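# Raise the hand barrow with both rollers onto the bearers

## Task

Using the arms, raise the hand barrow and set it down resting on the two bearers, with both rollers still lying on it at the end; neither roller may fall off at any point.

## Robot and tools

ROBOTS. Eight identical i2rt Big YAM arms, arm1 to arm8, each with six revolute joints, a two-finger gripper and a wrist camera (armN_cam_wrist). A fixed overhead camera, cam_high, looks down on the room. arm1 to arm4 stand in a row at y about +0.65 (x about +1.14, +0.39, -0.38, -1.14), facing toward -y; arm5 to arm8 stand opposite at y about -0.65 (x about -1.15, -0.39, +0.39, +1.15), facing toward +y. Foot heights are 0.73 to 0.82 m; the table tops under the arms are at z=+0.720. Each foot points along its own +x. A hand reaches roughly 1.0 m from its joint1 axis when fully stretched.

FRAME. One scene frame for everything: origin on the floor, +z up, metres. A hand pose is [x, y, z, qw, qx, qy, qz]. The hand point sits between the finger pads, about 1 cm short of the tips; the fingers extend along the hand's +z and close along its y. Printed hand positions can be off, more so at long reach, and a hand commonly settles a centimetre or more from where it was sent.

TOOL move. Arguments are arm1..arm8 (each optional) plus cameras. An arm not named gets nothing new but may still be driving toward an older target. Each arm's part may hold:
- joints: a dict of absolute targets by name: joint1_rad (-2.879 to 2.879, turn about the foot, positive counter-clockwise seen from above, 0 = along the foot's facing), joint2_rad (0 to 3.141, shoulder; 0 = upper arm pointing back, rising then forward as it grows), joint3_rad (0 to 3.019, elbow; 0 = folded), joint4_rad (-1.692 to 1.57, hand pitch, positive tips fingers up), joint5_rad (-1.57 to 1.57, hand yaw, positive toward the arm's right), joint6_rad (-2.094 to 2.094, hand roll, positive clockwise viewed from behind), gripper_m (0 to 0.093, fingertip gap in metres). Radians throughout.
- min_time_s (0.1 to 8): the shortest duration for that arm's joint motions; only allowed alongside joints.
- target: one list of seven numbers, an absolute hand pose in the scene frame as above. The hand travels a straight line toward it from its current hand_target. When target is used, joints may contain only gripper_m.
- speed: peak path speed in m/s, 0.002 to 0.5 (default 0.25), rotation capped at twice that in rad/s; rejected without target.
All motions in one call begin together. Every hand path in a call finishes at the same moment, paced by the slowest; a path lasts 0.5 to 10 s and halts early past that. Paths do not avoid obstacles or other arms; hands lag, wander and can overshoot speed, especially near full stretch. Each control step limits the commanded pose to 100 mm and 20 degrees from the measured one. Separate joints move at their own rates, so joint moves can sweep wide. cameras: list of names, ["all"], or [] (default: none after an action, all for an empty call). A call with no arm parts just reports full state and images, including the scene number.

RESULTS. A 'move' line names each arm sent motion with 'done' or its worst status. joint_status and hand_status give how each motion ended: off_target (stopped short, may still push), time_out (arm holds targets near where it stood and keeps pushing; on_its_own lists joints not yet there; send a joint its reported position to relax it), not_followed (a safety check withheld targets; 'joint command not followed' or 'pose unreachable' appears; the arm may keep trying). hand_target is the pose implied by the held joint targets. Joint velocities in rad/s (gripper m/s); 'within noise' means still. Joint torques in N m, sign toward increasing joint value, including gravity; torques 3 and 4 wrap at ±28. Arms under 'as last shown' were not commanded and their lines repeat earlier values. The 'pictures' line orders the images, which may trail the state slightly. Unknown keys make a call invalid; out-of-range values get it refused, and after a refusal the rest of that reply's move, wait and finished_scene calls are skipped.

GRIPPER. Firmly gripping a rigid part reads up to 0.005 m under its width (some grippers read up to 0.002 over). Closed on nothing reads 0.000 to 0.003. For a firm grip, command about 0.005 m below the first-contact reading; release by commanding well above the reading. Pad force is roughly 50 to 64 N.

OTHER TOOLS. wait {seconds 0 to 10, cameras}: nothing new is commanded; returns state. zoom_image {camera, region [x0, y0, x1, y1] pixels, at most 504 by 504}: enlarges part of that camera's newest image (images are 672x504). finished_scene {scene: current integer}: closes the scene for good; the barrow must already sit stable on the bearers with both rollers aboard.

CAMERAS. Calibration lines give K, distortion D and T_world_to_cam (OpenCV conventions); cam_high is most accurate near image centre; wrist camera poses follow reported joints and can be several degrees off.

AVOID. Arms never stop on contact; they keep pushing. Two grippers squeezing each other, or a hard clash between arms, ruins the attempt; the anti-collision check is late and ignores fingers, housings and cameras. Do not let rollers roll off, drop the barrow, slam it, or push anything off the table or onto the floor. Occasional external nudges may move loose items. Holding loads, stretching out or pushing against something heats motors; a MOTOR HOT line warns at 85 °C, and at 100 °C the arm goes limp and drops its load for 30 to 60 s, with keys marked limit_stop_at_motor_heat (resend targets afterwards). Lift evenly with several arms, move smoothly, and keep the barrow level.

Each tool is called after "Emit:" by a JSON object that holds its "op" and its "data", one argument or row to a line.

## Session

I'll start by viewing the scene.

Emit:
{"op": "move", "data": {

}}

Scene clock: 0.00 s.
Joint torques (N m): no reading
Heat: arm1: hottest joint6_rad 34 °C; arm2: hottest joint4_rad 34 °C; arm3: hottest gripper 34 °C; arm4: hottest joint6_rad 34 °C; arm5: hottest joint5_rad 37 °C; arm6: hottest gripper 31 °C; arm7: hottest joint1_rad 35 °C; arm8: hottest joint2_rad 33 °C.
Joint velocities: within noise
arm1.joint_positions: joint1_rad=+0.347 joint2_rad=+0.619 joint3_rad=+1.430 joint4_rad=-1.137 joint5_rad=-0.137 joint6_rad=-0.496 gripper_m=+0.09396
arm1.joint_status: not commanded
arm1.hand: x=+1.2515 y=+0.4268 z=+1.3774 quat_wxyz=(-0.426, -0.245, -0.775, +0.397) (m; scene frame)
arm1.hand_target: x=+1.2501 y=+0.4302 z=+1.3886 quat_wxyz=(-0.433, -0.242, -0.768, +0.405) (m; scene frame)
arm1.hand_status: not commanded
arm2.joint_positions: joint1_rad=+0.259 joint2_rad=+0.635 joint3_rad=+1.365 joint4_rad=-1.202 joint5_rad=+0.050 joint6_rad=-0.007 gripper_m=+0.09396
arm2.joint_status: not commanded
arm2.hand: x=+0.4540 y=+0.3953 z=+1.2818 quat_wxyz=(-0.406, -0.514, -0.681, +0.328) (m; scene frame)
arm2.hand_target: x=+0.4532 y=+0.3980 z=+1.2965 quat_wxyz=(-0.418, -0.509, -0.673, +0.336) (m; scene frame)
arm2.hand_status: not commanded
arm3.joint_positions: joint1_rad=-0.452 joint2_rad=+0.570 joint3_rad=+1.448 joint4_rad=-1.236 joint5_rad=+0.233 joint6_rad=+0.116 gripper_m=+0.09396
arm3.joint_status: not commanded
arm3.hand: x=-0.4989 y=+0.4682 z=+1.4190 quat_wxyz=(-0.258, -0.742, -0.356, +0.505) (m; scene frame)
arm3.hand_target: x=-0.4975 y=+0.4716 z=+1.4299 quat_wxyz=(-0.265, -0.737, -0.352, +0.513) (m; scene frame)
arm3.hand_status: not commanded
arm4.joint_positions: joint1_rad=+0.018 joint2_rad=+0.633 joint3_rad=+1.419 joint4_rad=-1.397 joint5_rad=+0.252 joint6_rad=+0.230 gripper_m=+0.09396
arm4.joint_status: not commanded
arm4.hand: x=-1.1861 y=+0.4280 z=+1.3186 quat_wxyz=(-0.283, -0.730, -0.494, +0.377) (m; scene frame)
arm4.hand_target: x=-1.1859 y=+0.4301 z=+1.3304 quat_wxyz=(-0.294, -0.726, -0.489, +0.384) (m; scene frame)
arm4.hand_status: not commanded
arm5.joint_positions: joint1_rad=-0.067 joint2_rad=+0.558 joint3_rad=+1.321 joint4_rad=-1.448 joint5_rad=+0.265 joint6_rad=-0.097 gripper_m=+0.09396
arm5.joint_status: not commanded
arm5.hand: x=-1.0919 y=-0.4466 z=+1.3175 quat_wxyz=(-0.392, +0.617, -0.655, -0.189) (m; scene frame)
arm5.hand_target: x=-1.0919 y=-0.4485 z=+1.3262 quat_wxyz=(-0.399, +0.613, -0.653, -0.196) (m; scene frame)
arm5.hand_status: not commanded
arm6.joint_positions: joint1_rad=+0.272 joint2_rad=+0.638 joint3_rad=+1.462 joint4_rad=-1.153 joint5_rad=+0.056 joint6_rad=-0.027 gripper_m=+0.09396
arm6.joint_status: not commanded
arm6.hand: x=-0.4308 y=-0.4049 z=+1.3675 quat_wxyz=(-0.386, +0.631, -0.510, -0.438) (m; scene frame)
arm6.hand_target: x=-0.4299 y=-0.4087 z=+1.3785 quat_wxyz=(-0.392, +0.625, -0.506, -0.446) (m; scene frame)
arm6.hand_status: not commanded
arm7.joint_positions: joint1_rad=+0.037 joint2_rad=+0.520 joint3_rad=+1.348 joint4_rad=-1.267 joint5_rad=+0.029 joint6_rad=-0.242 gripper_m=+0.09396
arm7.joint_status: not commanded
arm7.hand: x=+0.3876 y=-0.4423 z=+1.3002 quat_wxyz=(-0.426, +0.664, -0.519, -0.328) (m; scene frame)
arm7.hand_target: x=+0.3877 y=-0.4459 z=+1.3136 quat_wxyz=(-0.436, +0.657, -0.514, -0.336) (m; scene frame)
arm7.hand_status: not commanded
arm8.joint_positions: joint1_rad=+0.066 joint2_rad=+0.599 joint3_rad=+1.416 joint4_rad=-1.205 joint5_rad=+0.076 joint6_rad=-0.420 gripper_m=+0.09396
arm8.joint_status: not commanded
arm8.hand: x=+1.1505 y=-0.4087 z=+1.3219 quat_wxyz=(-0.478, +0.695, -0.458, -0.280) (m; scene frame)
arm8.hand_target: x=+1.1506 y=-0.4128 z=+1.3370 quat_wxyz=(-0.489, +0.687, -0.454, -0.289) (m; scene frame)
arm8.hand_status: not commanded
pictures: arm1_cam_wrist, arm2_cam_wrist, arm3_cam_wrist, arm4_cam_wrist, arm5_cam_wrist, arm6_cam_wrist, arm7_cam_wrist, arm8_cam_wrist, cam_high

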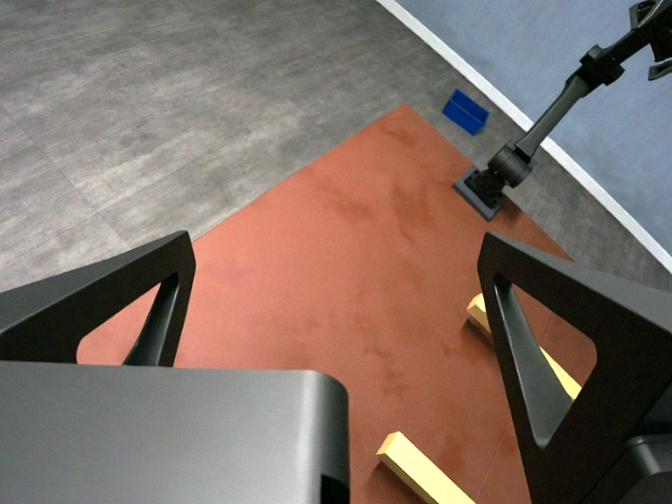

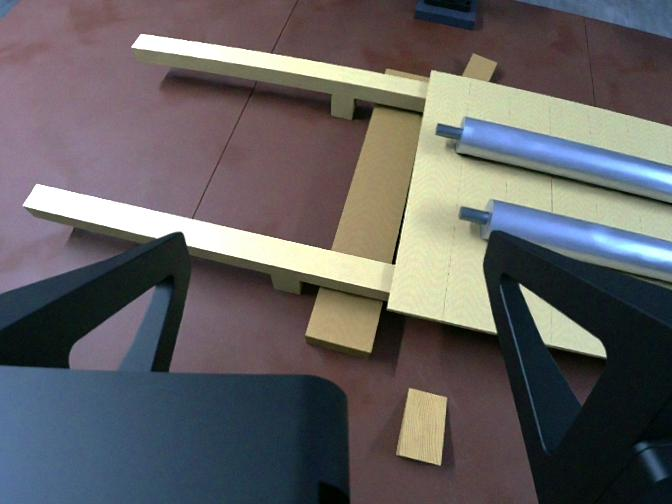

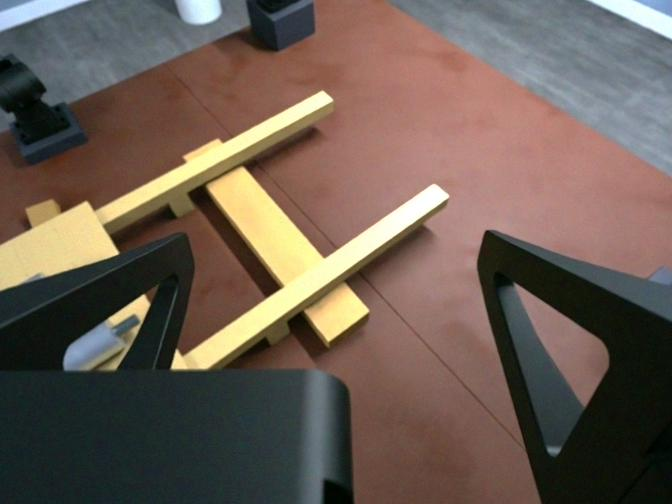

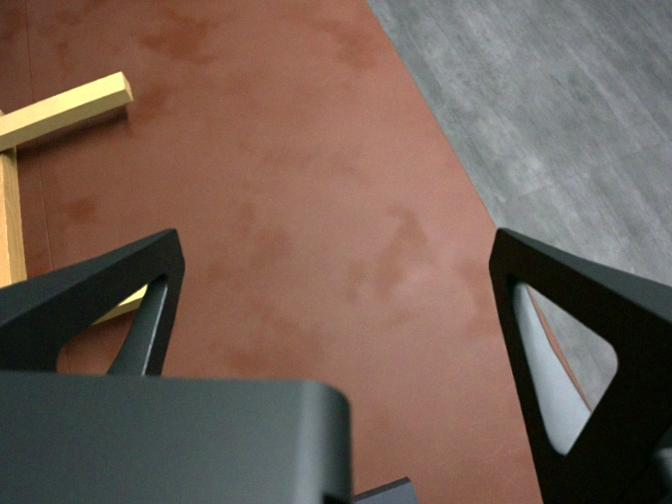

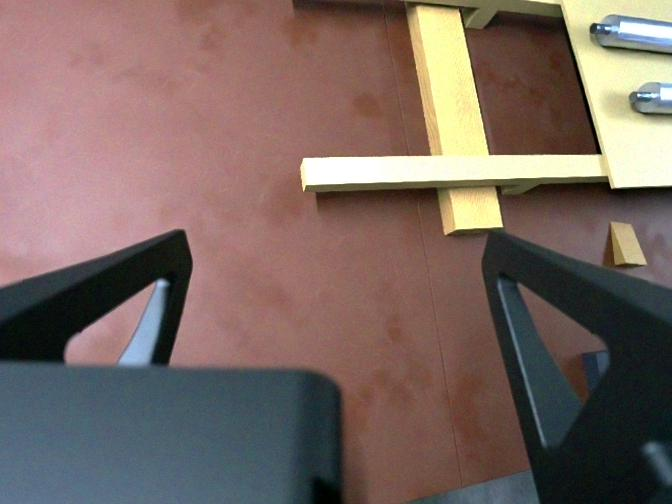

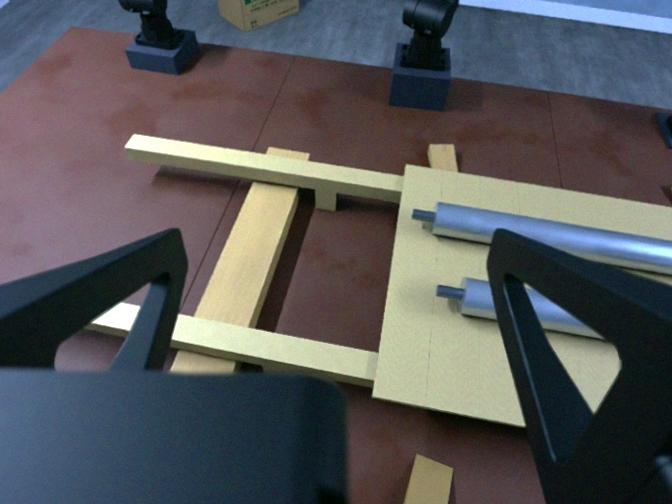

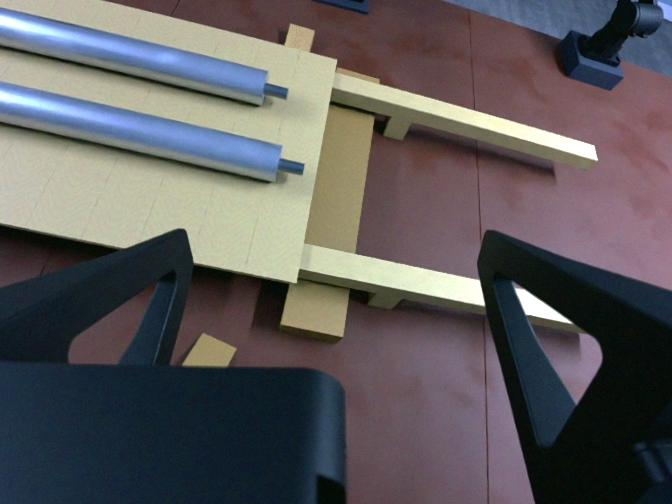

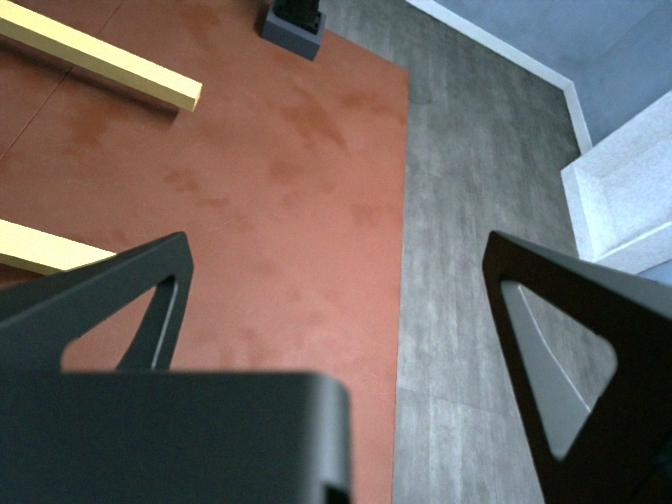

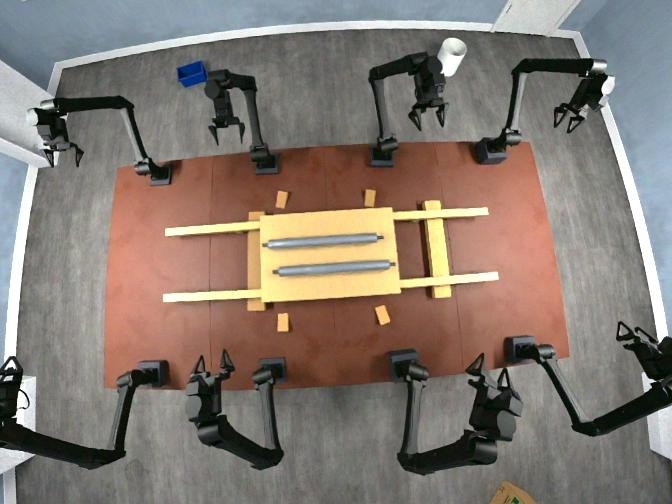

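Emit:
{"op": "zoom_image", "data": {
  "camera": "cam_high",
  "region": [140, 170, 340, 320]
}}

Emit:
{"op": "zoom_image", "data": {
  "camera": "cam_high",
  "region": [330, 170, 530, 320]
}}

Emit:
{"op": "zoom_image", "data": {
  "camera": "arm2_cam_wrist",
  "region": [0, 0, 504, 378]
}}

Emit:
{"op": "zoom_image", "data": {
  "camera": "arm6_cam_wrist",
  "region": [60, 80, 504, 413]
}}

Emit:
{"op": "zoom_image", "data": {
  "camera": "arm7_cam_wrist",
  "region": [168, 0, 672, 378]
}}

Emit:
{"op": "zoom_image", "data": {
  "camera": "arm3_cam_wrist",
  "region": [0, 50, 504, 428]
}}

Scaled by 2.520 from the camera's 672x504 image, which has a finer 960x720 frame.

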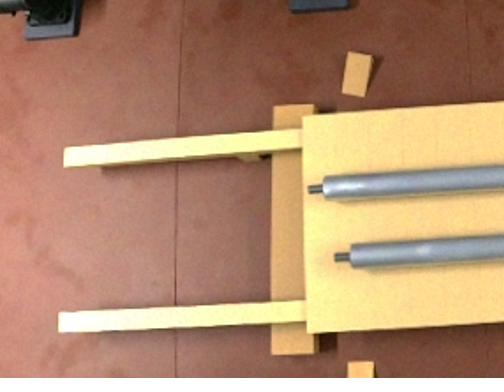

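Scaled by 2.520 from the camera's 672x504 image, which has a finer 960x720 frame.

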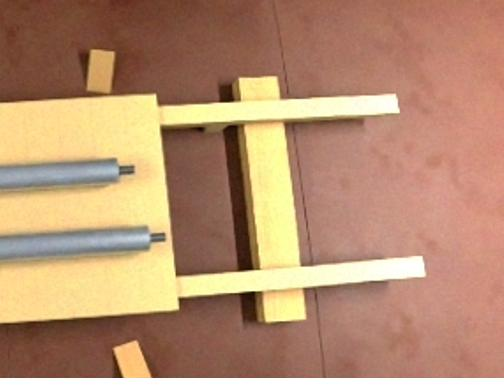

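Scaled by 1.000.

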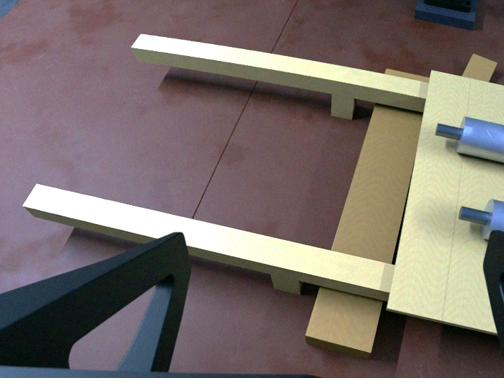

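Scaled by 1.135 from the camera's 672x504 image, which has a finer 960x720 frame.

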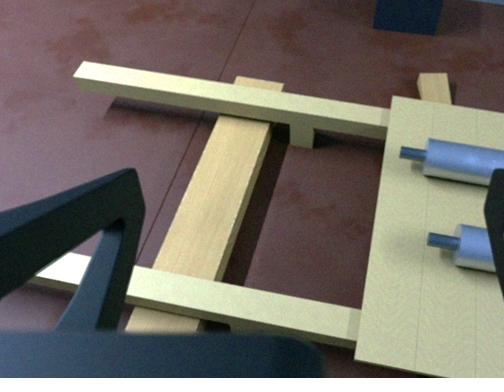

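Scaled by 1.000.

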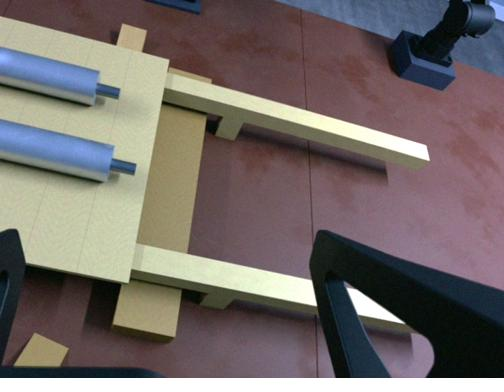

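Scaled by 1.000.

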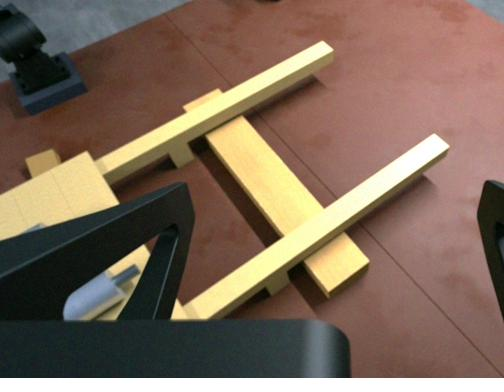

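Emit:
{"op": "zoom_image", "data": {
  "camera": "arm2_cam_wrist",
  "region": [280, 250, 500, 480]
}}

Emit:
{"op": "zoom_image", "data": {
  "camera": "arm5_cam_wrist",
  "region": [400, 0, 672, 280]
}}

Emit:
{"op": "zoom_image", "data": {
  "camera": "arm7_cam_wrist",
  "region": [150, 200, 420, 380]
}}

Emit:
{"op": "zoom_image", "data": {
  "camera": "arm6_cam_wrist",
  "region": [360, 400, 500, 504]
}}

Emit:
{"op": "zoom_image", "data": {
  "camera": "arm7_cam_wrist",
  "region": [200, 0, 440, 180]
}}

Emit:
{"op": "zoom_image", "data": {
  "camera": "cam_high",
  "region": [256, 180, 406, 340]
}}

Scaled by 2.191 from the camera's 672x504 image, which has a finer 960x720 frame.

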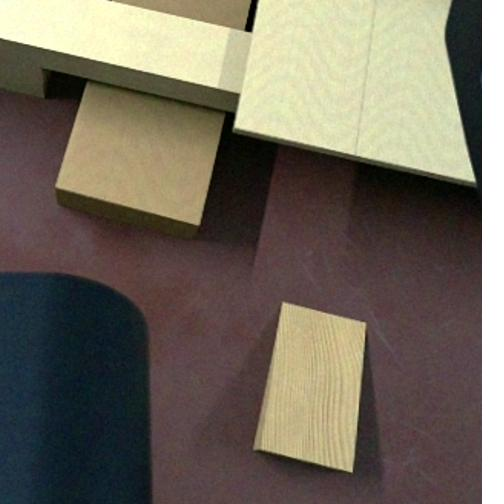

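Scaled by 1.800 from the camera's 672x504 image, which has a finer 960x720 frame.

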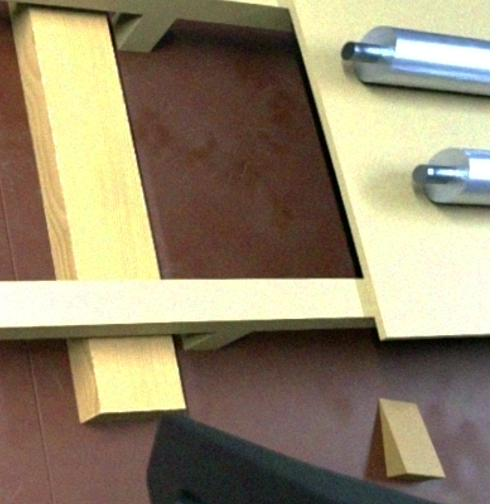

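Scaled by 1.867 from the camera's 672x504 image, which has a finer 960x720 frame.

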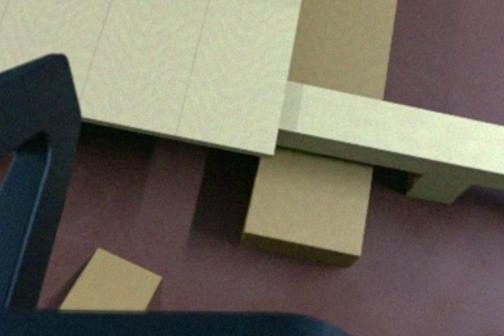

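Scaled by 3.600 from the camera's 672x504 image, which has a finer 960x720 frame.

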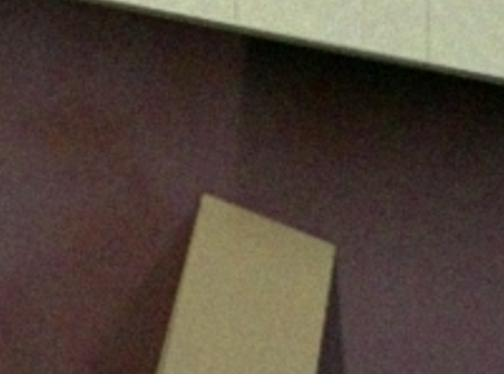

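Scaled by 2.100 from the camera's 672x504 image, which has a finer 960x720 frame.

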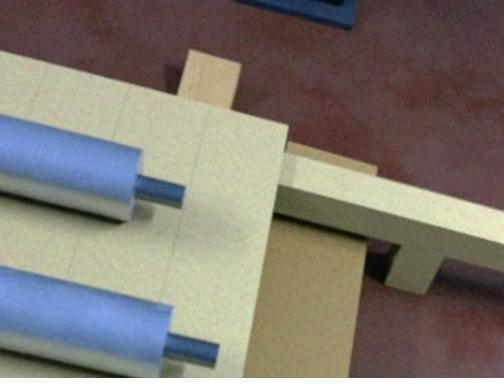

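Scaled by 3.150 from the camera's 672x504 image, which has a finer 960x720 frame.

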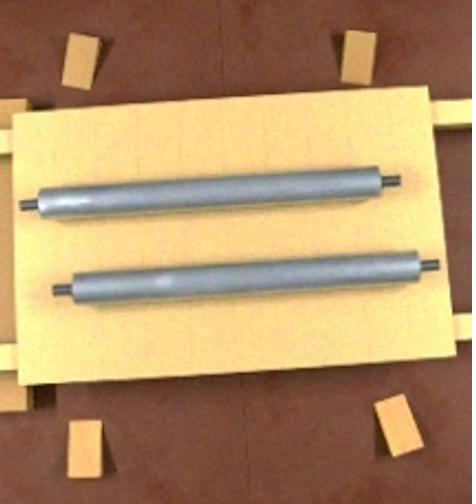

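Emit:
{"op": "move", "data": {
  "arm1": {"target": [0.93, 0.187, 1.05, 0, 1, 0, 0], "speed": 0.4},
  "arm4": {"target": [-0.93, 0.187, 1.05, 0, 0, 1, 0], "speed": 0.4},
  "arm5": {"target": [-0.93, -0.212, 1.05, 0, 0, 1, 0], "speed": 0.4},
  "arm8": {"target": [0.93, -0.212, 1.05, 0, 1, 0, 0], "speed": 0.4},
  "arm2": {"target": [0.308, 0.367, 0.98, 0, 0.7071, 0.7071, 0], "speed": 0.4},
  "arm3": {"target": [-0.288, 0.364, 0.98, 0, 0.7071, 0.7071, 0], "speed": 0.4},
  "arm6": {"target": [-0.275, -0.363, 0.98, 0, 0.7071, -0.7071, 0], "speed": 0.4},
  "arm7": {"target": [0.288, -0.394, 0.98, 0, 0.7071, -0.7071, 0], "speed": 0.4},
  "cameras": ["all"]
}}

Scene clock: 86.53 s.
Joint torques (N m): arm1=[-1.2 -16.21 12.96 -0.17 -0.09 0] | arm2=[-1.55 -5.95 7.62 0.23 0.04 -0.16] | arm3=[-0.03 -6.24 8.95 0.12 -0.18 -0.09] | arm4=[-0.21 -14.92 14.9 -0.09 0.12 -0.15] | arm5=[-0.5 -14.45 12 -0.17 -0.1 0.01] | arm6=[-0.62 -7 9.48 0.65 0.16 -0.1] | arm7=[-0.79 -5.95 9.51 0.61 -0.05 0.2] | arm8=[0.62 -12.51 16.59 -0.4 -0.15 -0.09]
Heat: arm1: hottest joint3_rad 34 °C; arm2: hottest joint3_rad 42 °C; arm3: hottest joint3_rad 32 °C; arm4: hottest joint3_rad 32 °C; arm5: hottest joint5_rad 35 °C; arm6: hottest joint3_rad 33 °C; arm7: hottest joint3_rad 40 °C; arm8: hottest joint3_rad 39 °C.
move: arm1 off_target; arm2 done; arm3 done; arm4 off_target; arm5 off_target; arm6 done; arm7 done; arm8 off_target
Joint velocities: within noise
arm1.joint_positions: joint1_rad=-0.439 joint2_rad=+1.663 joint3_rad=+1.695 joint4_rad=-1.619 joint5_rad=+0.004 joint6_rad=+1.137 gripper_m=+0.09396
arm1.joint_status: not commanded
arm1.hand: x=+0.9366 y=+0.1948 z=+1.0364 quat_wxyz=(+0.012, -1.000, -0.008, -0.003) (m; scene frame)
arm1.hand_target: x=+0.9302 y=+0.1876 z=+1.0500 quat_wxyz=(+0.000, -1.000, +0.000, +0.000) (m; scene frame)
arm1.hand_status: off_target (0.017 m and 1.7 deg from the pose sent, 0.518 m and 151.7 deg at the start)
arm2.joint_positions: joint1_rad=-0.298 joint2_rad=+1.093 joint3_rad=+1.103 joint4_rad=-1.563 joint5_rad=-0.003 joint6_rad=-0.253 gripper_m=+0.09396
arm2.joint_status: not commanded
arm2.hand: x=+0.3103 y=+0.3640 z=+0.9836 quat_wxyz=(-0.006, -0.708, -0.706, +0.007) (m; scene frame)
arm2.hand_target: x=+0.3081 y=+0.3669 z=+0.9801 quat_wxyz=(+0.000, -0.707, -0.707, +0.000) (m; scene frame)
arm2.hand_status: done (0.005 m and 1.0 deg from the pose sent, 0.336 m and 64.8 deg at the start)
arm3.joint_positions: joint1_rad=+0.243 joint2_rad=+1.143 joint3_rad=+0.897 joint4_rad=-1.318 joint5_rad=+0.013 joint6_rad=+0.314 gripper_m=+0.09396
arm3.joint_status: not commanded
arm3.hand: x=-0.2921 y=+0.3673 z=+0.9807 quat_wxyz=(+0.003, -0.714, -0.700, +0.000) (m; scene frame)
arm3.hand_target: x=-0.2880 y=+0.3641 z=+0.9800 quat_wxyz=(+0.000, -0.707, -0.707, +0.000) (m; scene frame)
arm3.hand_status: done (0.005 m and 1.2 deg from the pose sent, 0.498 m and 78.0 deg at the start)
arm4.joint_positions: joint1_rad=+0.456 joint2_rad=+1.667 joint3_rad=+1.666 joint4_rad=-1.609 joint5_rad=-0.007 joint6_rad=-1.138 gripper_m=+0.09397
arm4.joint_status: not commanded
arm4.hand: x=-0.9367 y=+0.1978 z=+1.0284 quat_wxyz=(+0.008, -0.008, -1.000, -0.021) (m; scene frame)
arm4.hand_target: x=-0.9305 y=+0.1880 z=+1.0499 quat_wxyz=(+0.000, +0.000, -1.000, +0.001) (m; scene frame)
arm4.hand_status: off_target (0.025 m and 2.7 deg from the pose sent, 0.442 m and 120.7 deg at the start)
arm5.joint_positions: joint1_rad=-0.487 joint2_rad=+1.582 joint3_rad=+1.493 joint4_rad=-1.487 joint5_rad=+0.003 joint6_rad=+1.105 gripper_m=+0.09396
arm5.joint_status: not commanded
arm5.hand: x=-0.9391 y=-0.2225 z=+1.0409 quat_wxyz=(+0.003, +0.008, -1.000, +0.009) (m; scene frame)
arm5.hand_target: x=-0.9301 y=-0.2126 z=+1.0500 quat_wxyz=(+0.000, +0.000, -1.000, +0.000) (m; scene frame)
arm5.hand_status: off_target (0.017 m and 1.4 deg from the pose sent, 0.391 m and 98.1 deg at the start)
arm6.joint_positions: joint1_rad=-0.308 joint2_rad=+1.142 joint3_rad=+1.064 joint4_rad=-1.499 joint5_rad=+0.002 joint6_rad=-0.347 gripper_m=+0.09396
arm6.joint_status: not commanded
arm6.hand: x=-0.2795 y=-0.3651 z=+0.9814 quat_wxyz=(+0.003, +0.705, -0.710, -0.001) (m; scene frame)
arm6.hand_target: x=-0.2750 y=-0.3630 z=+0.9800 quat_wxyz=(+0.000, +0.707, -0.707, +0.000) (m; scene frame)
arm6.hand_status: done (0.005 m and 0.5 deg from the pose sent, 0.420 m and 72.3 deg at the start)
arm7.joint_positions: joint1_rad=+0.389 joint2_rad=+1.047 joint3_rad=+1.021 joint4_rad=-1.559 joint5_rad=+0.006 joint6_rad=+0.355 gripper_m=+0.09396
arm7.joint_status: not commanded
arm7.hand: x=+0.2885 y=-0.3993 z=+0.9818 quat_wxyz=(+0.000, +0.714, -0.700, +0.005) (m; scene frame)
arm7.hand_target: x=+0.2881 y=-0.3940 z=+0.9800 quat_wxyz=(+0.000, +0.707, -0.707, +0.000) (m; scene frame)
arm7.hand_status: done (0.006 m and 1.3 deg from the pose sent, 0.339 m and 66.4 deg at the start)
arm8.joint_positions: joint1_rad=+0.483 joint2_rad=+1.610 joint3_rad=+1.691 joint4_rad=-1.697 joint5_rad=-0.001 joint6_rad=-1.103 gripper_m=+0.09396
arm8.joint_status: not commanded
arm8.hand: x=+0.9403 y=-0.2232 z=+1.0235 quat_wxyz=(+0.026, +1.000, -0.009, +0.012) (m; scene frame)
arm8.hand_target: x=+0.9308 y=-0.2136 z=+1.0496 quat_wxyz=(-0.003, +1.000, +0.000, -0.001) (m; scene frame)
arm8.hand_status: off_target (0.031 m and 3.4 deg from the pose sent, 0.402 m and 91.9 deg at the start; a joint's target at an end of its range on 24 of 130 steps)
pictures: arm1_cam_wrist, arm2_cam_wrist, arm3_cam_wrist, arm4_cam_wrist, arm5_cam_wrist, arm6_cam_wrist, arm7_cam_wrist, arm8_cam_wrist, cam_high
camera_calibration:
arm1_cam_wrist: T_world_to_cam=[[-0.00957676, 0.999797, 0.0177433, -0.203033], [0.811358, -0.00260209, 0.584543, -1.35981], [0.584471, 0.0199942, -0.811168, 0.417548], [0, 0, 0, 1]] pos_world=[0.857304, 0.191105, 1.13717]
arm2_cam_wrist: T_world_to_cam=[[-0.999992, 0.00379146, -0.00148722, 0.310924], [0.00224138, 0.817223, 0.576317, -0.864218], [0.00340048, 0.576309, -0.817225, 0.718905], [0, 0, 0, 1]] pos_world=[0.310414, 0.29077, 1.08603]
arm3_cam_wrist: T_world_to_cam=[[-0.999916, 0.0105609, 0.00750894, -0.303082], [0.012958, 0.818203, 0.574783, -0.855457], [-0.0000736369, 0.574832, -0.818272, 0.716158], [0, 0, 0, 1]] pos_world=[-0.291919, 0.291469, 1.07999]
arm4_cam_wrist: T_world_to_cam=[[-0.037901, -0.998307, -0.0441262, 0.210662], [-0.807474, 0.00458245, 0.589885, -1.3588], [-0.588684, 0.057988, -0.806281, 0.393404], [0, 0, 0, 1]] pos_world=[-0.857624, 0.193719, 1.12803]
arm5_cam_wrist: T_world_to_cam=[[0.0180358, -0.999827, 0.00459571, -0.209686], [-0.806346, -0.0118275, 0.591326, -1.37136], [-0.591169, -0.0143707, -0.806419, 0.405365], [0, 0, 0, 1]] pos_world=[-0.862373, -0.220044, 1.13878]
arm6_cam_wrist: T_world_to_cam=[[0.999528, -0.0289411, -0.0103394, 0.28086], [-0.0175268, -0.813162, 0.581773, -0.868222], [-0.0252448, -0.581317, -0.813285, 0.706895], [0, 0, 0, 1]] pos_world=[-0.278099, -0.286946, 1.08292]
arm7_cam_wrist: T_world_to_cam=[[0.999471, 0.0266007, 0.018693, -0.296727], [0.0105232, -0.80869, 0.588141, -0.898362], [0.0307618, -0.587633, -0.808543, 0.677048], [0, 0, 0, 1]] pos_world=[0.285197, -0.320747, 1.08133]
arm8_cam_wrist: T_world_to_cam=[[0.00486933, 0.997881, -0.0648808, 0.284918], [0.803447, 0.0347241, 0.594363, -1.35287], [0.595357, -0.0550225, -0.801575, 0.374254], [0, 0, 0, 1]] pos_world=[0.862754, -0.216745, 1.12257]

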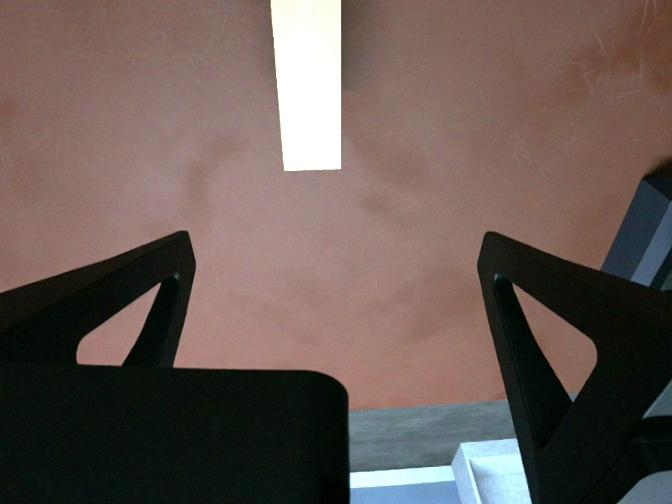

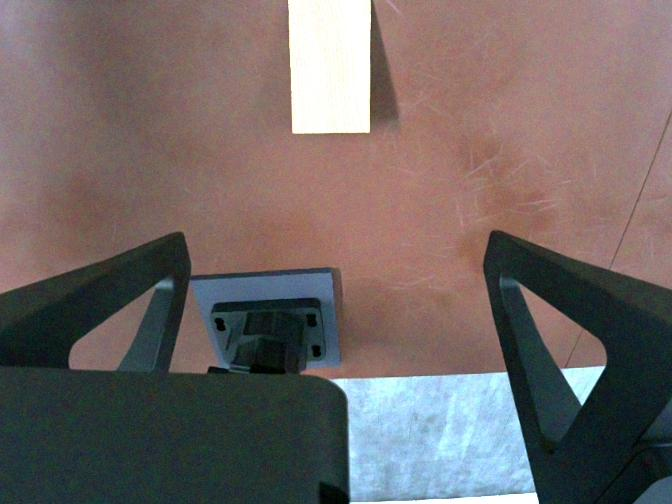

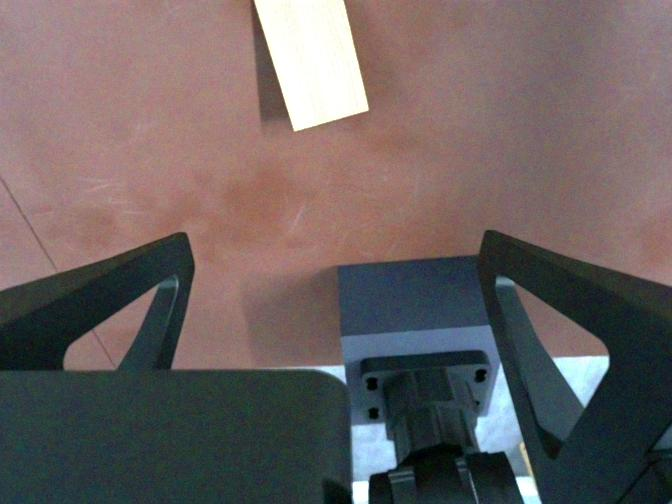

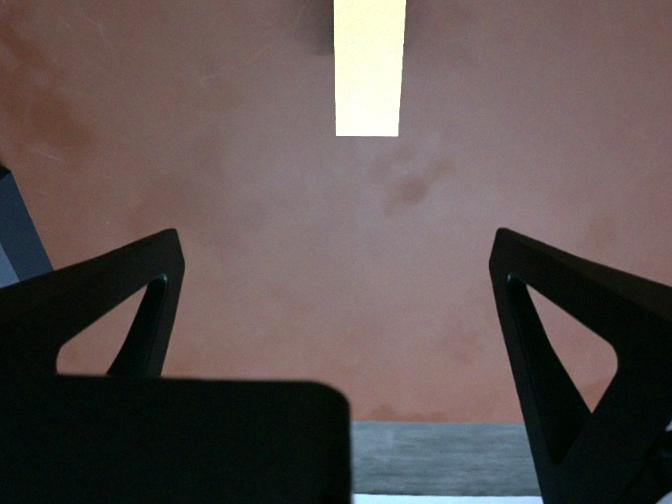

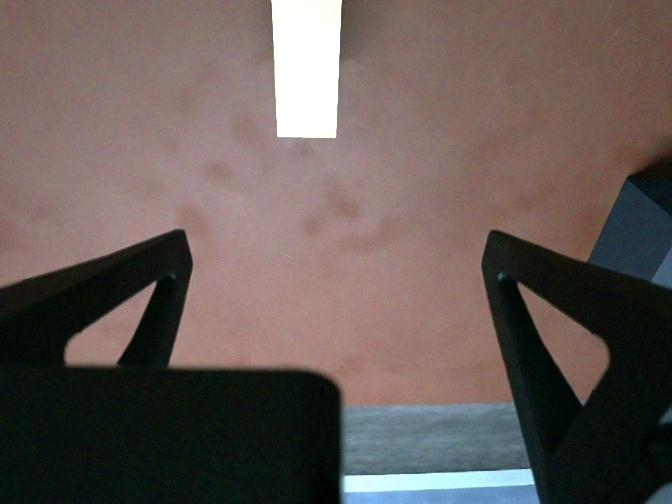

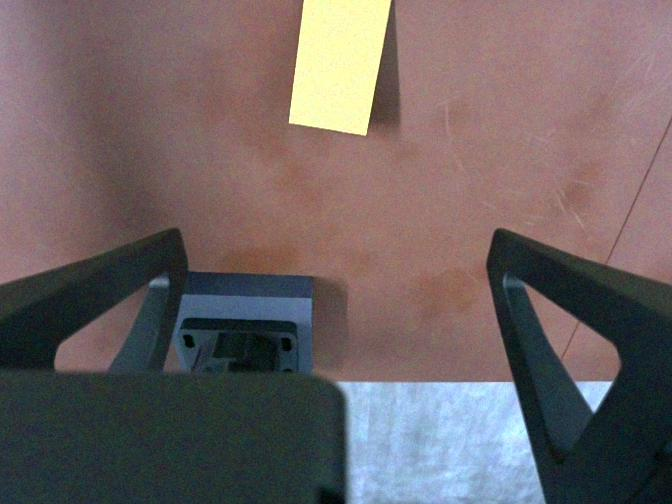

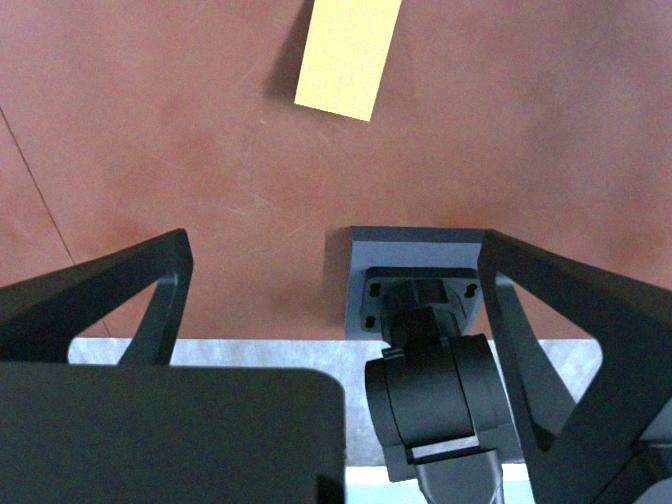

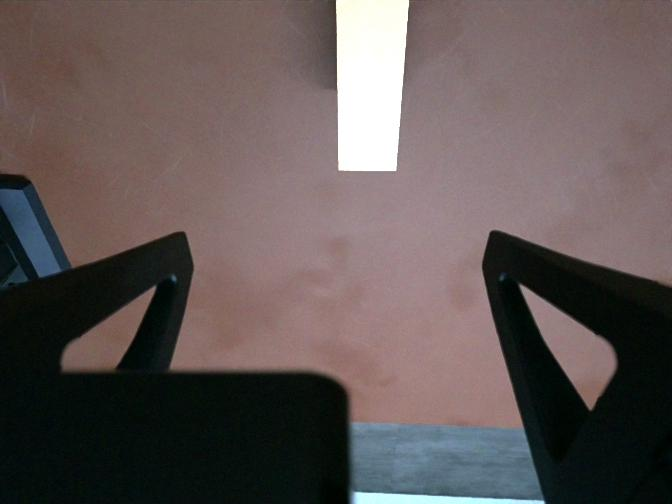

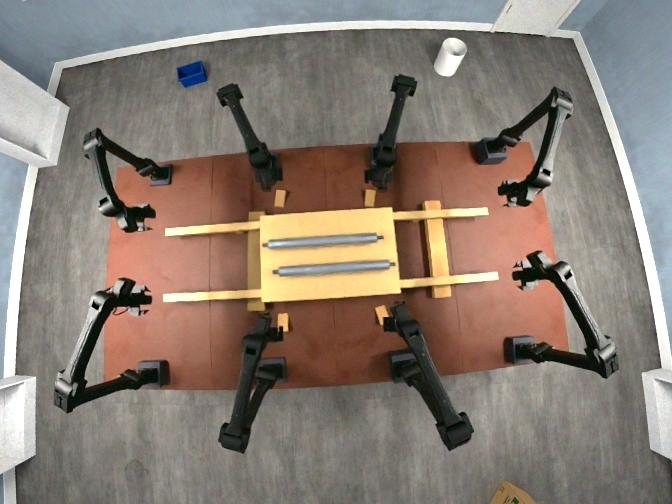

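Emit:
{"op": "move", "data": {
  "arm1": {"target": [0.90, 0.170, 0.95, 0, 1, 0, 0], "speed": 0.25},
  "arm4": {"target": [-0.90, 0.183, 0.95, 0, 0, 1, 0], "speed": 0.25},
  "arm5": {"target": [-0.90, -0.192, 0.95, 0, 0, 1, 0], "speed": 0.25},
  "arm8": {"target": [0.90, -0.203, 0.95, 0, 1, 0, 0], "speed": 0.25},
  "arm2": {"target": [0.3123, 0.366, 0.84, 0, 0.7071, 0.7071, 0], "speed": 0.25},
  "arm3": {"target": [-0.2808, 0.3572, 0.84, 0, 0.6122, 0.7907, 0], "speed": 0.25},
  "arm6": {"target": [-0.2829, -0.3659, 0.84, 0, 0.6394, -0.7688, 0], "speed": 0.25},
  "arm7": {"target": [0.3012, -0.3835, 0.84, 0, 0.6293, -0.7771, 0], "speed": 0.25},
  "cameras": ["all"]
}}

Scene clock: 129.03 s.
Joint torques (N m): arm1=[-1.14 -18.37 9.09 0.96 -0.1 -0.17] | arm2=[-0.21 -6.12 7.13 0.96 0.03 0] | arm3=[-0.09 -7.12 6.99 0.09 -0.19 -0.11] | arm4=[-0.21 -16.5 9.33 0.81 0.11 0.11] | arm5=[-0.15 -16.85 7.91 0.57 -0.08 -0.14] | arm6=[0.85 -6.95 8.44 0.64 0.16 0.21] | arm7=[-0.5 -5.95 8.58 0.57 0.04 0.24] | arm8=[0.56 -13.8 10.47 0.36 -0.14 0.08]
Heat: arm1: hottest joint3_rad 39 °C; arm2: hottest joint3_rad 41 °C; arm3: hottest joint3_rad 32 °C; arm4: hottest joint3_rad 36 °C; arm5: hottest joint3_rad 39 °C; arm6: hottest joint3_rad 33 °C; arm7: hottest joint3_rad 38 °C; arm8: hottest joint3_rad 43 °C.
move: arm1 done; arm2 done; arm3 done; arm4 done; arm5 done; arm6 done; arm7 done; arm8 done
Joint velocities: within noise
arm1.joint_positions: joint1_rad=-0.475 joint2_rad=+1.761 joint3_rad=+1.599 joint4_rad=-1.415 joint5_rad=+0.003 joint6_rad=+1.118 gripper_m=+0.09396
arm1.joint_status: not commanded
arm1.hand: x=+0.9061 y=+0.1732 z=+0.9503 quat_wxyz=(+0.008, -1.000, +0.000, -0.002) (m; scene frame)
arm1.hand_target: x=+0.9000 y=+0.1700 z=+0.9501 quat_wxyz=(+0.000, -1.000, +0.000, +0.000) (m; scene frame)
arm1.hand_status: done (0.007 m and 0.9 deg from the pose sent, 0.097 m and 1.7 deg at the start)
arm2.joint_positions: joint1_rad=-0.298 joint2_rad=+1.170 joint3_rad=+0.784 joint4_rad=-1.186 joint5_rad=-0.003 joint6_rad=-0.253 gripper_m=+0.09396
arm2.joint_status: not commanded
arm2.hand: x=+0.3113 y=+0.3678 z=+0.8440 quat_wxyz=(-0.001, -0.708, -0.706, -0.001) (m; scene frame)
arm2.hand_target: x=+0.3124 y=+0.3661 z=+0.8400 quat_wxyz=(+0.000, -0.707, -0.707, +0.000) (m; scene frame)
arm2.hand_status: done (0.004 m and 0.2 deg from the pose sent, 0.144 m and 1.0 deg at the start)
arm3.joint_positions: joint1_rad=+0.255 joint2_rad=+1.368 joint3_rad=+0.681 joint4_rad=-0.870 joint5_rad=+0.013 joint6_rad=+0.072 gripper_m=+0.09396
arm3.joint_status: not commanded
arm3.hand: x=-0.2843 y=+0.3589 z=+0.8429 quat_wxyz=(+0.000, -0.620, -0.785, +0.001) (m; scene frame)
arm3.hand_target: x=-0.2809 y=+0.3573 z=+0.8400 quat_wxyz=(+0.000, -0.612, -0.791, +0.000) (m; scene frame)
arm3.hand_status: done (0.005 m and 1.1 deg from the pose sent, 0.142 m and 15.6 deg at the start)
arm4.joint_positions: joint1_rad=+0.506 joint2_rad=+1.742 joint3_rad=+1.549 joint4_rad=-1.394 joint5_rad=-0.007 joint6_rad=-1.111 gripper_m=+0.09397
arm4.joint_status: not commanded
arm4.hand: x=-0.9032 y=+0.1852 z=+0.9469 quat_wxyz=(+0.004, +0.003, -1.000, -0.010) (m; scene frame)
arm4.hand_target: x=-0.9001 y=+0.1831 z=+0.9500 quat_wxyz=(+0.000, +0.000, -1.000, +0.000) (m; scene frame)
arm4.hand_status: done (0.005 m and 1.2 deg from the pose sent, 0.088 m and 2.7 deg at the start)
arm5.joint_positions: joint1_rad=-0.521 joint2_rad=+1.717 joint3_rad=+1.443 joint4_rad=-1.278 joint5_rad=+0.002 joint6_rad=+1.086 gripper_m=+0.09396
arm5.joint_status: not commanded
arm5.hand: x=-0.9050 y=-0.1922 z=+0.9579 quat_wxyz=(-0.002, +0.001, -1.000, -0.002) (m; scene frame)
arm5.hand_target: x=-0.9000 y=-0.1921 z=+0.9502 quat_wxyz=(+0.000, +0.000, -1.000, +0.000) (m; scene frame)
arm5.hand_status: done (0.009 m and 0.4 deg from the pose sent, 0.104 m and 1.4 deg at the start)
arm6.joint_positions: joint1_rad=-0.306 joint2_rad=+1.238 joint3_rad=+0.759 joint4_rad=-1.094 joint5_rad=+0.002 joint6_rad=-0.180 gripper_m=+0.09396
arm6.joint_status: not commanded
arm6.hand: x=-0.2823 y=-0.3686 z=+0.8426 quat_wxyz=(+0.001, +0.644, -0.765, -0.002) (m; scene frame)
arm6.hand_target: x=-0.2829 y=-0.3659 z=+0.8400 quat_wxyz=(+0.000, +0.639, -0.769, +0.000) (m; scene frame)
arm6.hand_status: done (0.004 m and 0.7 deg from the pose sent, 0.141 m and 10.1 deg at the start)
arm7.joint_positions: joint1_rad=+0.330 joint2_rad=+1.157 joint3_rad=+0.722 joint4_rad=-1.144 joint5_rad=+0.005 joint6_rad=+0.506 gripper_m=+0.09396
arm7.joint_status: not commanded
arm7.hand: x=+0.3008 y=-0.3873 z=+0.8430 quat_wxyz=(-0.001, +0.637, -0.771, +0.002) (m; scene frame)
arm7.hand_target: x=+0.3012 y=-0.3835 z=+0.8401 quat_wxyz=(+0.000, +0.629, -0.777, +0.000) (m; scene frame)
arm7.hand_status: done (0.005 m and 1.1 deg from the pose sent, 0.143 m and 13.1 deg at the start)
arm8.joint_positions: joint1_rad=+0.529 joint2_rad=+1.677 joint3_rad=+1.579 joint4_rad=-1.475 joint5_rad=-0.001 joint6_rad=-1.074 gripper_m=+0.09396
arm8.joint_status: not commanded
arm8.hand: x=+0.9048 y=-0.2032 z=+0.9478 quat_wxyz=(+0.007, +1.000, +0.000, +0.003) (m; scene frame)
arm8.hand_target: x=+0.9000 y=-0.2030 z=+0.9501 quat_wxyz=(+0.000, +1.000, +0.000, +0.000) (m; scene frame)
arm8.hand_status: done (0.005 m and 0.9 deg from the pose sent, 0.086 m and 3.4 deg at the start)
pictures: arm1_cam_wrist, arm2_cam_wrist, arm3_cam_wrist, arm4_cam_wrist, arm5_cam_wrist, arm6_cam_wrist, arm7_cam_wrist, arm8_cam_wrist, cam_high
camera_calibration:
arm1_cam_wrist: T_world_to_cam=[[0.00764198, 0.999927, 0.00937968, -0.187828], [0.813232, -0.0116729, 0.581823, -1.28221], [0.58189, 0.00318158, -0.813261, 0.373186], [0, 0, 0, 1]] pos_world=[0.827015, 0.17166, 1.05128]
arm2_cam_wrist: T_world_to_cam=[[-0.999975, 0.0038692, -0.00594454, 0.315384], [-0.000383798, 0.807361, 0.590058, -0.794004], [0.00708244, 0.590045, -0.807339, 0.588072], [0, 0, 0, 1]] pos_world=[0.310906, 0.292839, 0.945157]
arm3_cam_wrist: T_world_to_cam=[[-0.970692, -0.240255, 0.00578671, -0.194395], [-0.194144, 0.798128, 0.570351, -0.817397], [-0.141648, 0.552512, -0.821381, 0.578611], [0, 0, 0, 1]] pos_world=[-0.265431, 0.285993, 0.942588]
arm4_cam_wrist: T_world_to_cam=[[-0.014507, -0.999646, -0.0223146, 0.196523], [-0.813186, -0.0011907, 0.582003, -1.28017], [-0.581823, 0.026589, -0.812881, 0.366422], [0, 0, 0, 1]] pos_world=[-0.824975, 0.185186, 1.04731]
arm5_cam_wrist: T_world_to_cam=[[0.00241548, -0.999848, -0.0172718, -0.172738], [-0.812729, -0.0120261, 0.582518, -1.29182], [-0.582637, 0.0126302, -0.812635, 0.377965], [0, 0, 0, 1]] pos_world=[-0.829268, -0.193021, 1.05667]
arm6_cam_wrist: T_world_to_cam=[[0.981169, -0.192942, -0.00895599, 0.215312], [-0.15226, -0.801153, 0.578767, -0.821484], [-0.118844, -0.566505, -0.815444, 0.572755], [0, 0, 0, 1]] pos_world=[-0.268268, -0.292123, 0.944425]
arm7_cam_wrist: T_world_to_cam=[[0.983131, -0.182247, 0.0154606, -0.380029], [-0.156914, -0.796995, 0.583247, -0.748183], [-0.0939731, -0.575834, -0.812148, 0.61663], [0, 0, 0, 1]] pos_world=[0.314165, -0.31048, 0.943045]
arm8_cam_wrist: T_world_to_cam=[[-0.0128063, 0.999535, -0.0276606, 0.241297], [0.81378, 0.0264927, 0.580569, -1.27804], [0.581032, -0.0150747, -0.813741, 0.368411], [0, 0, 0, 1]] pos_world=[0.829075, -0.201772, 1.04846]

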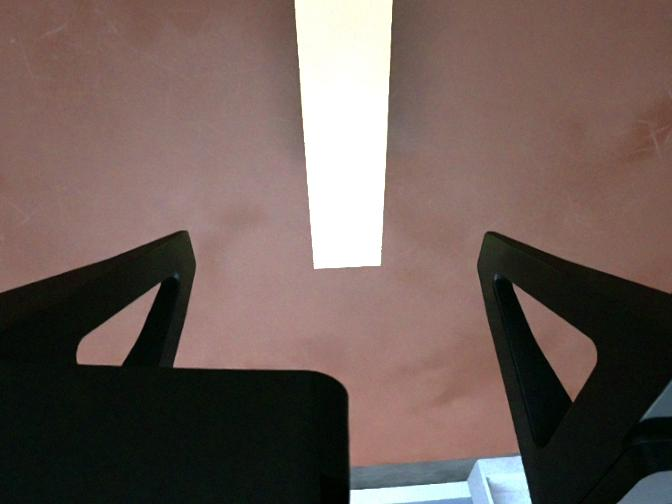

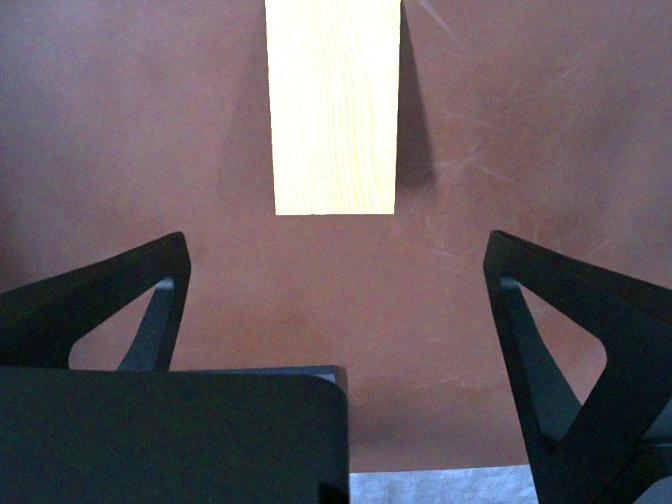

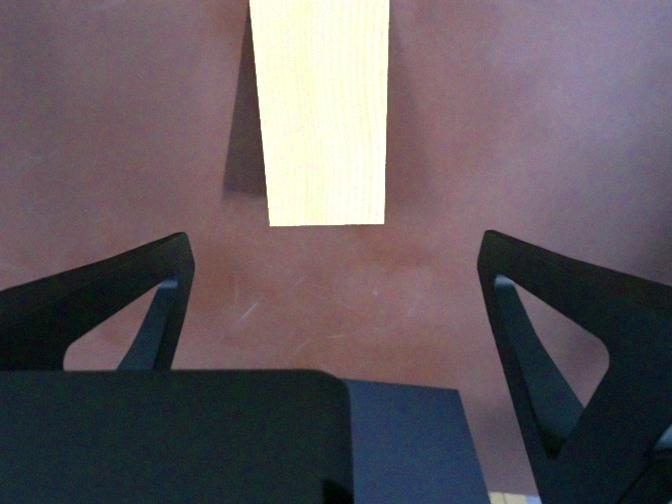

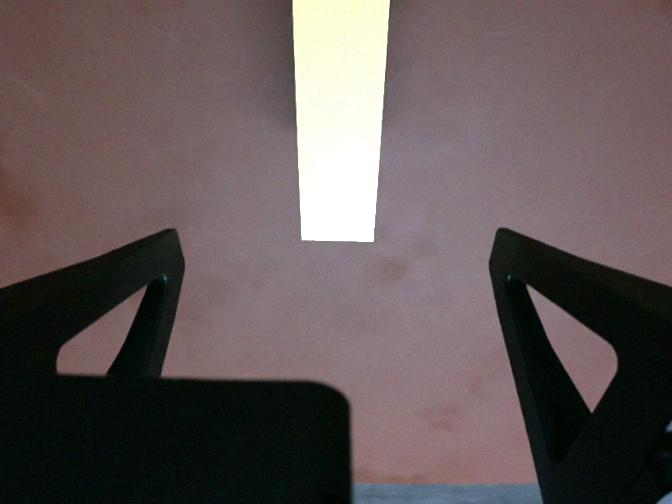

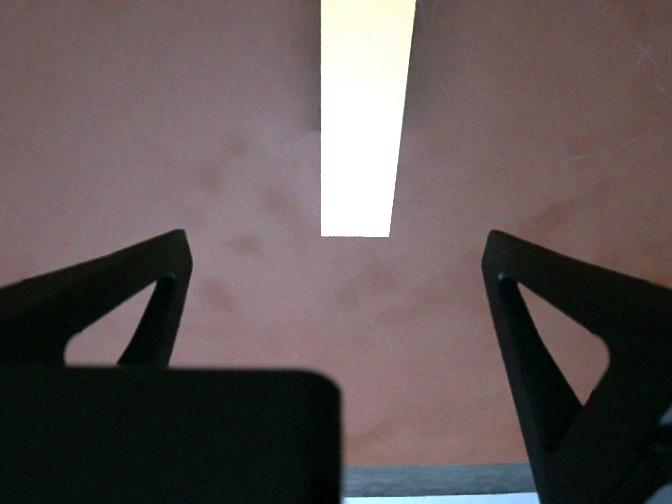

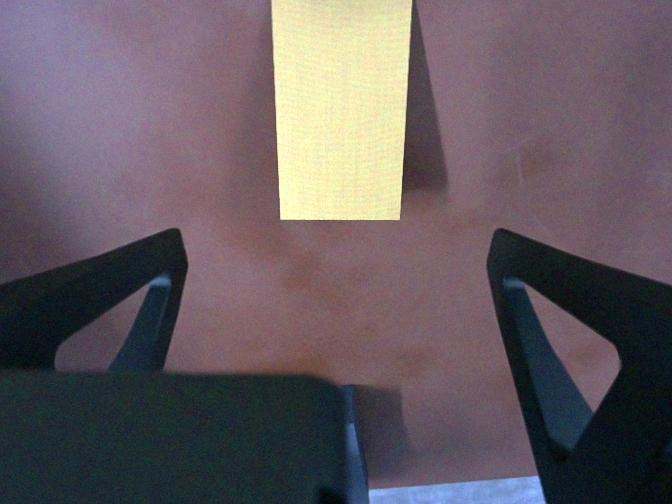

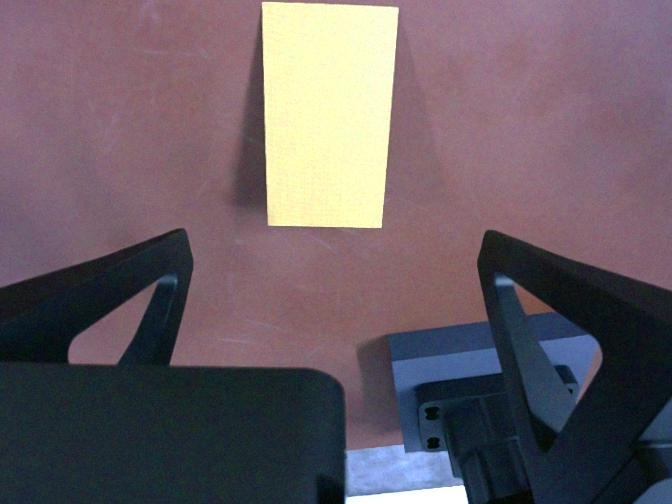

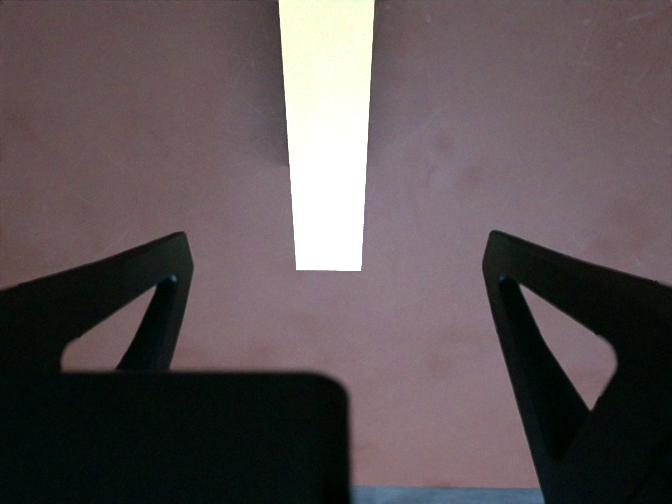

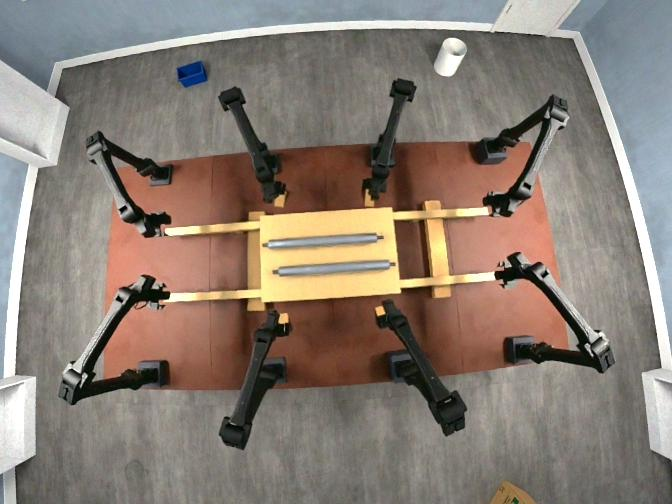

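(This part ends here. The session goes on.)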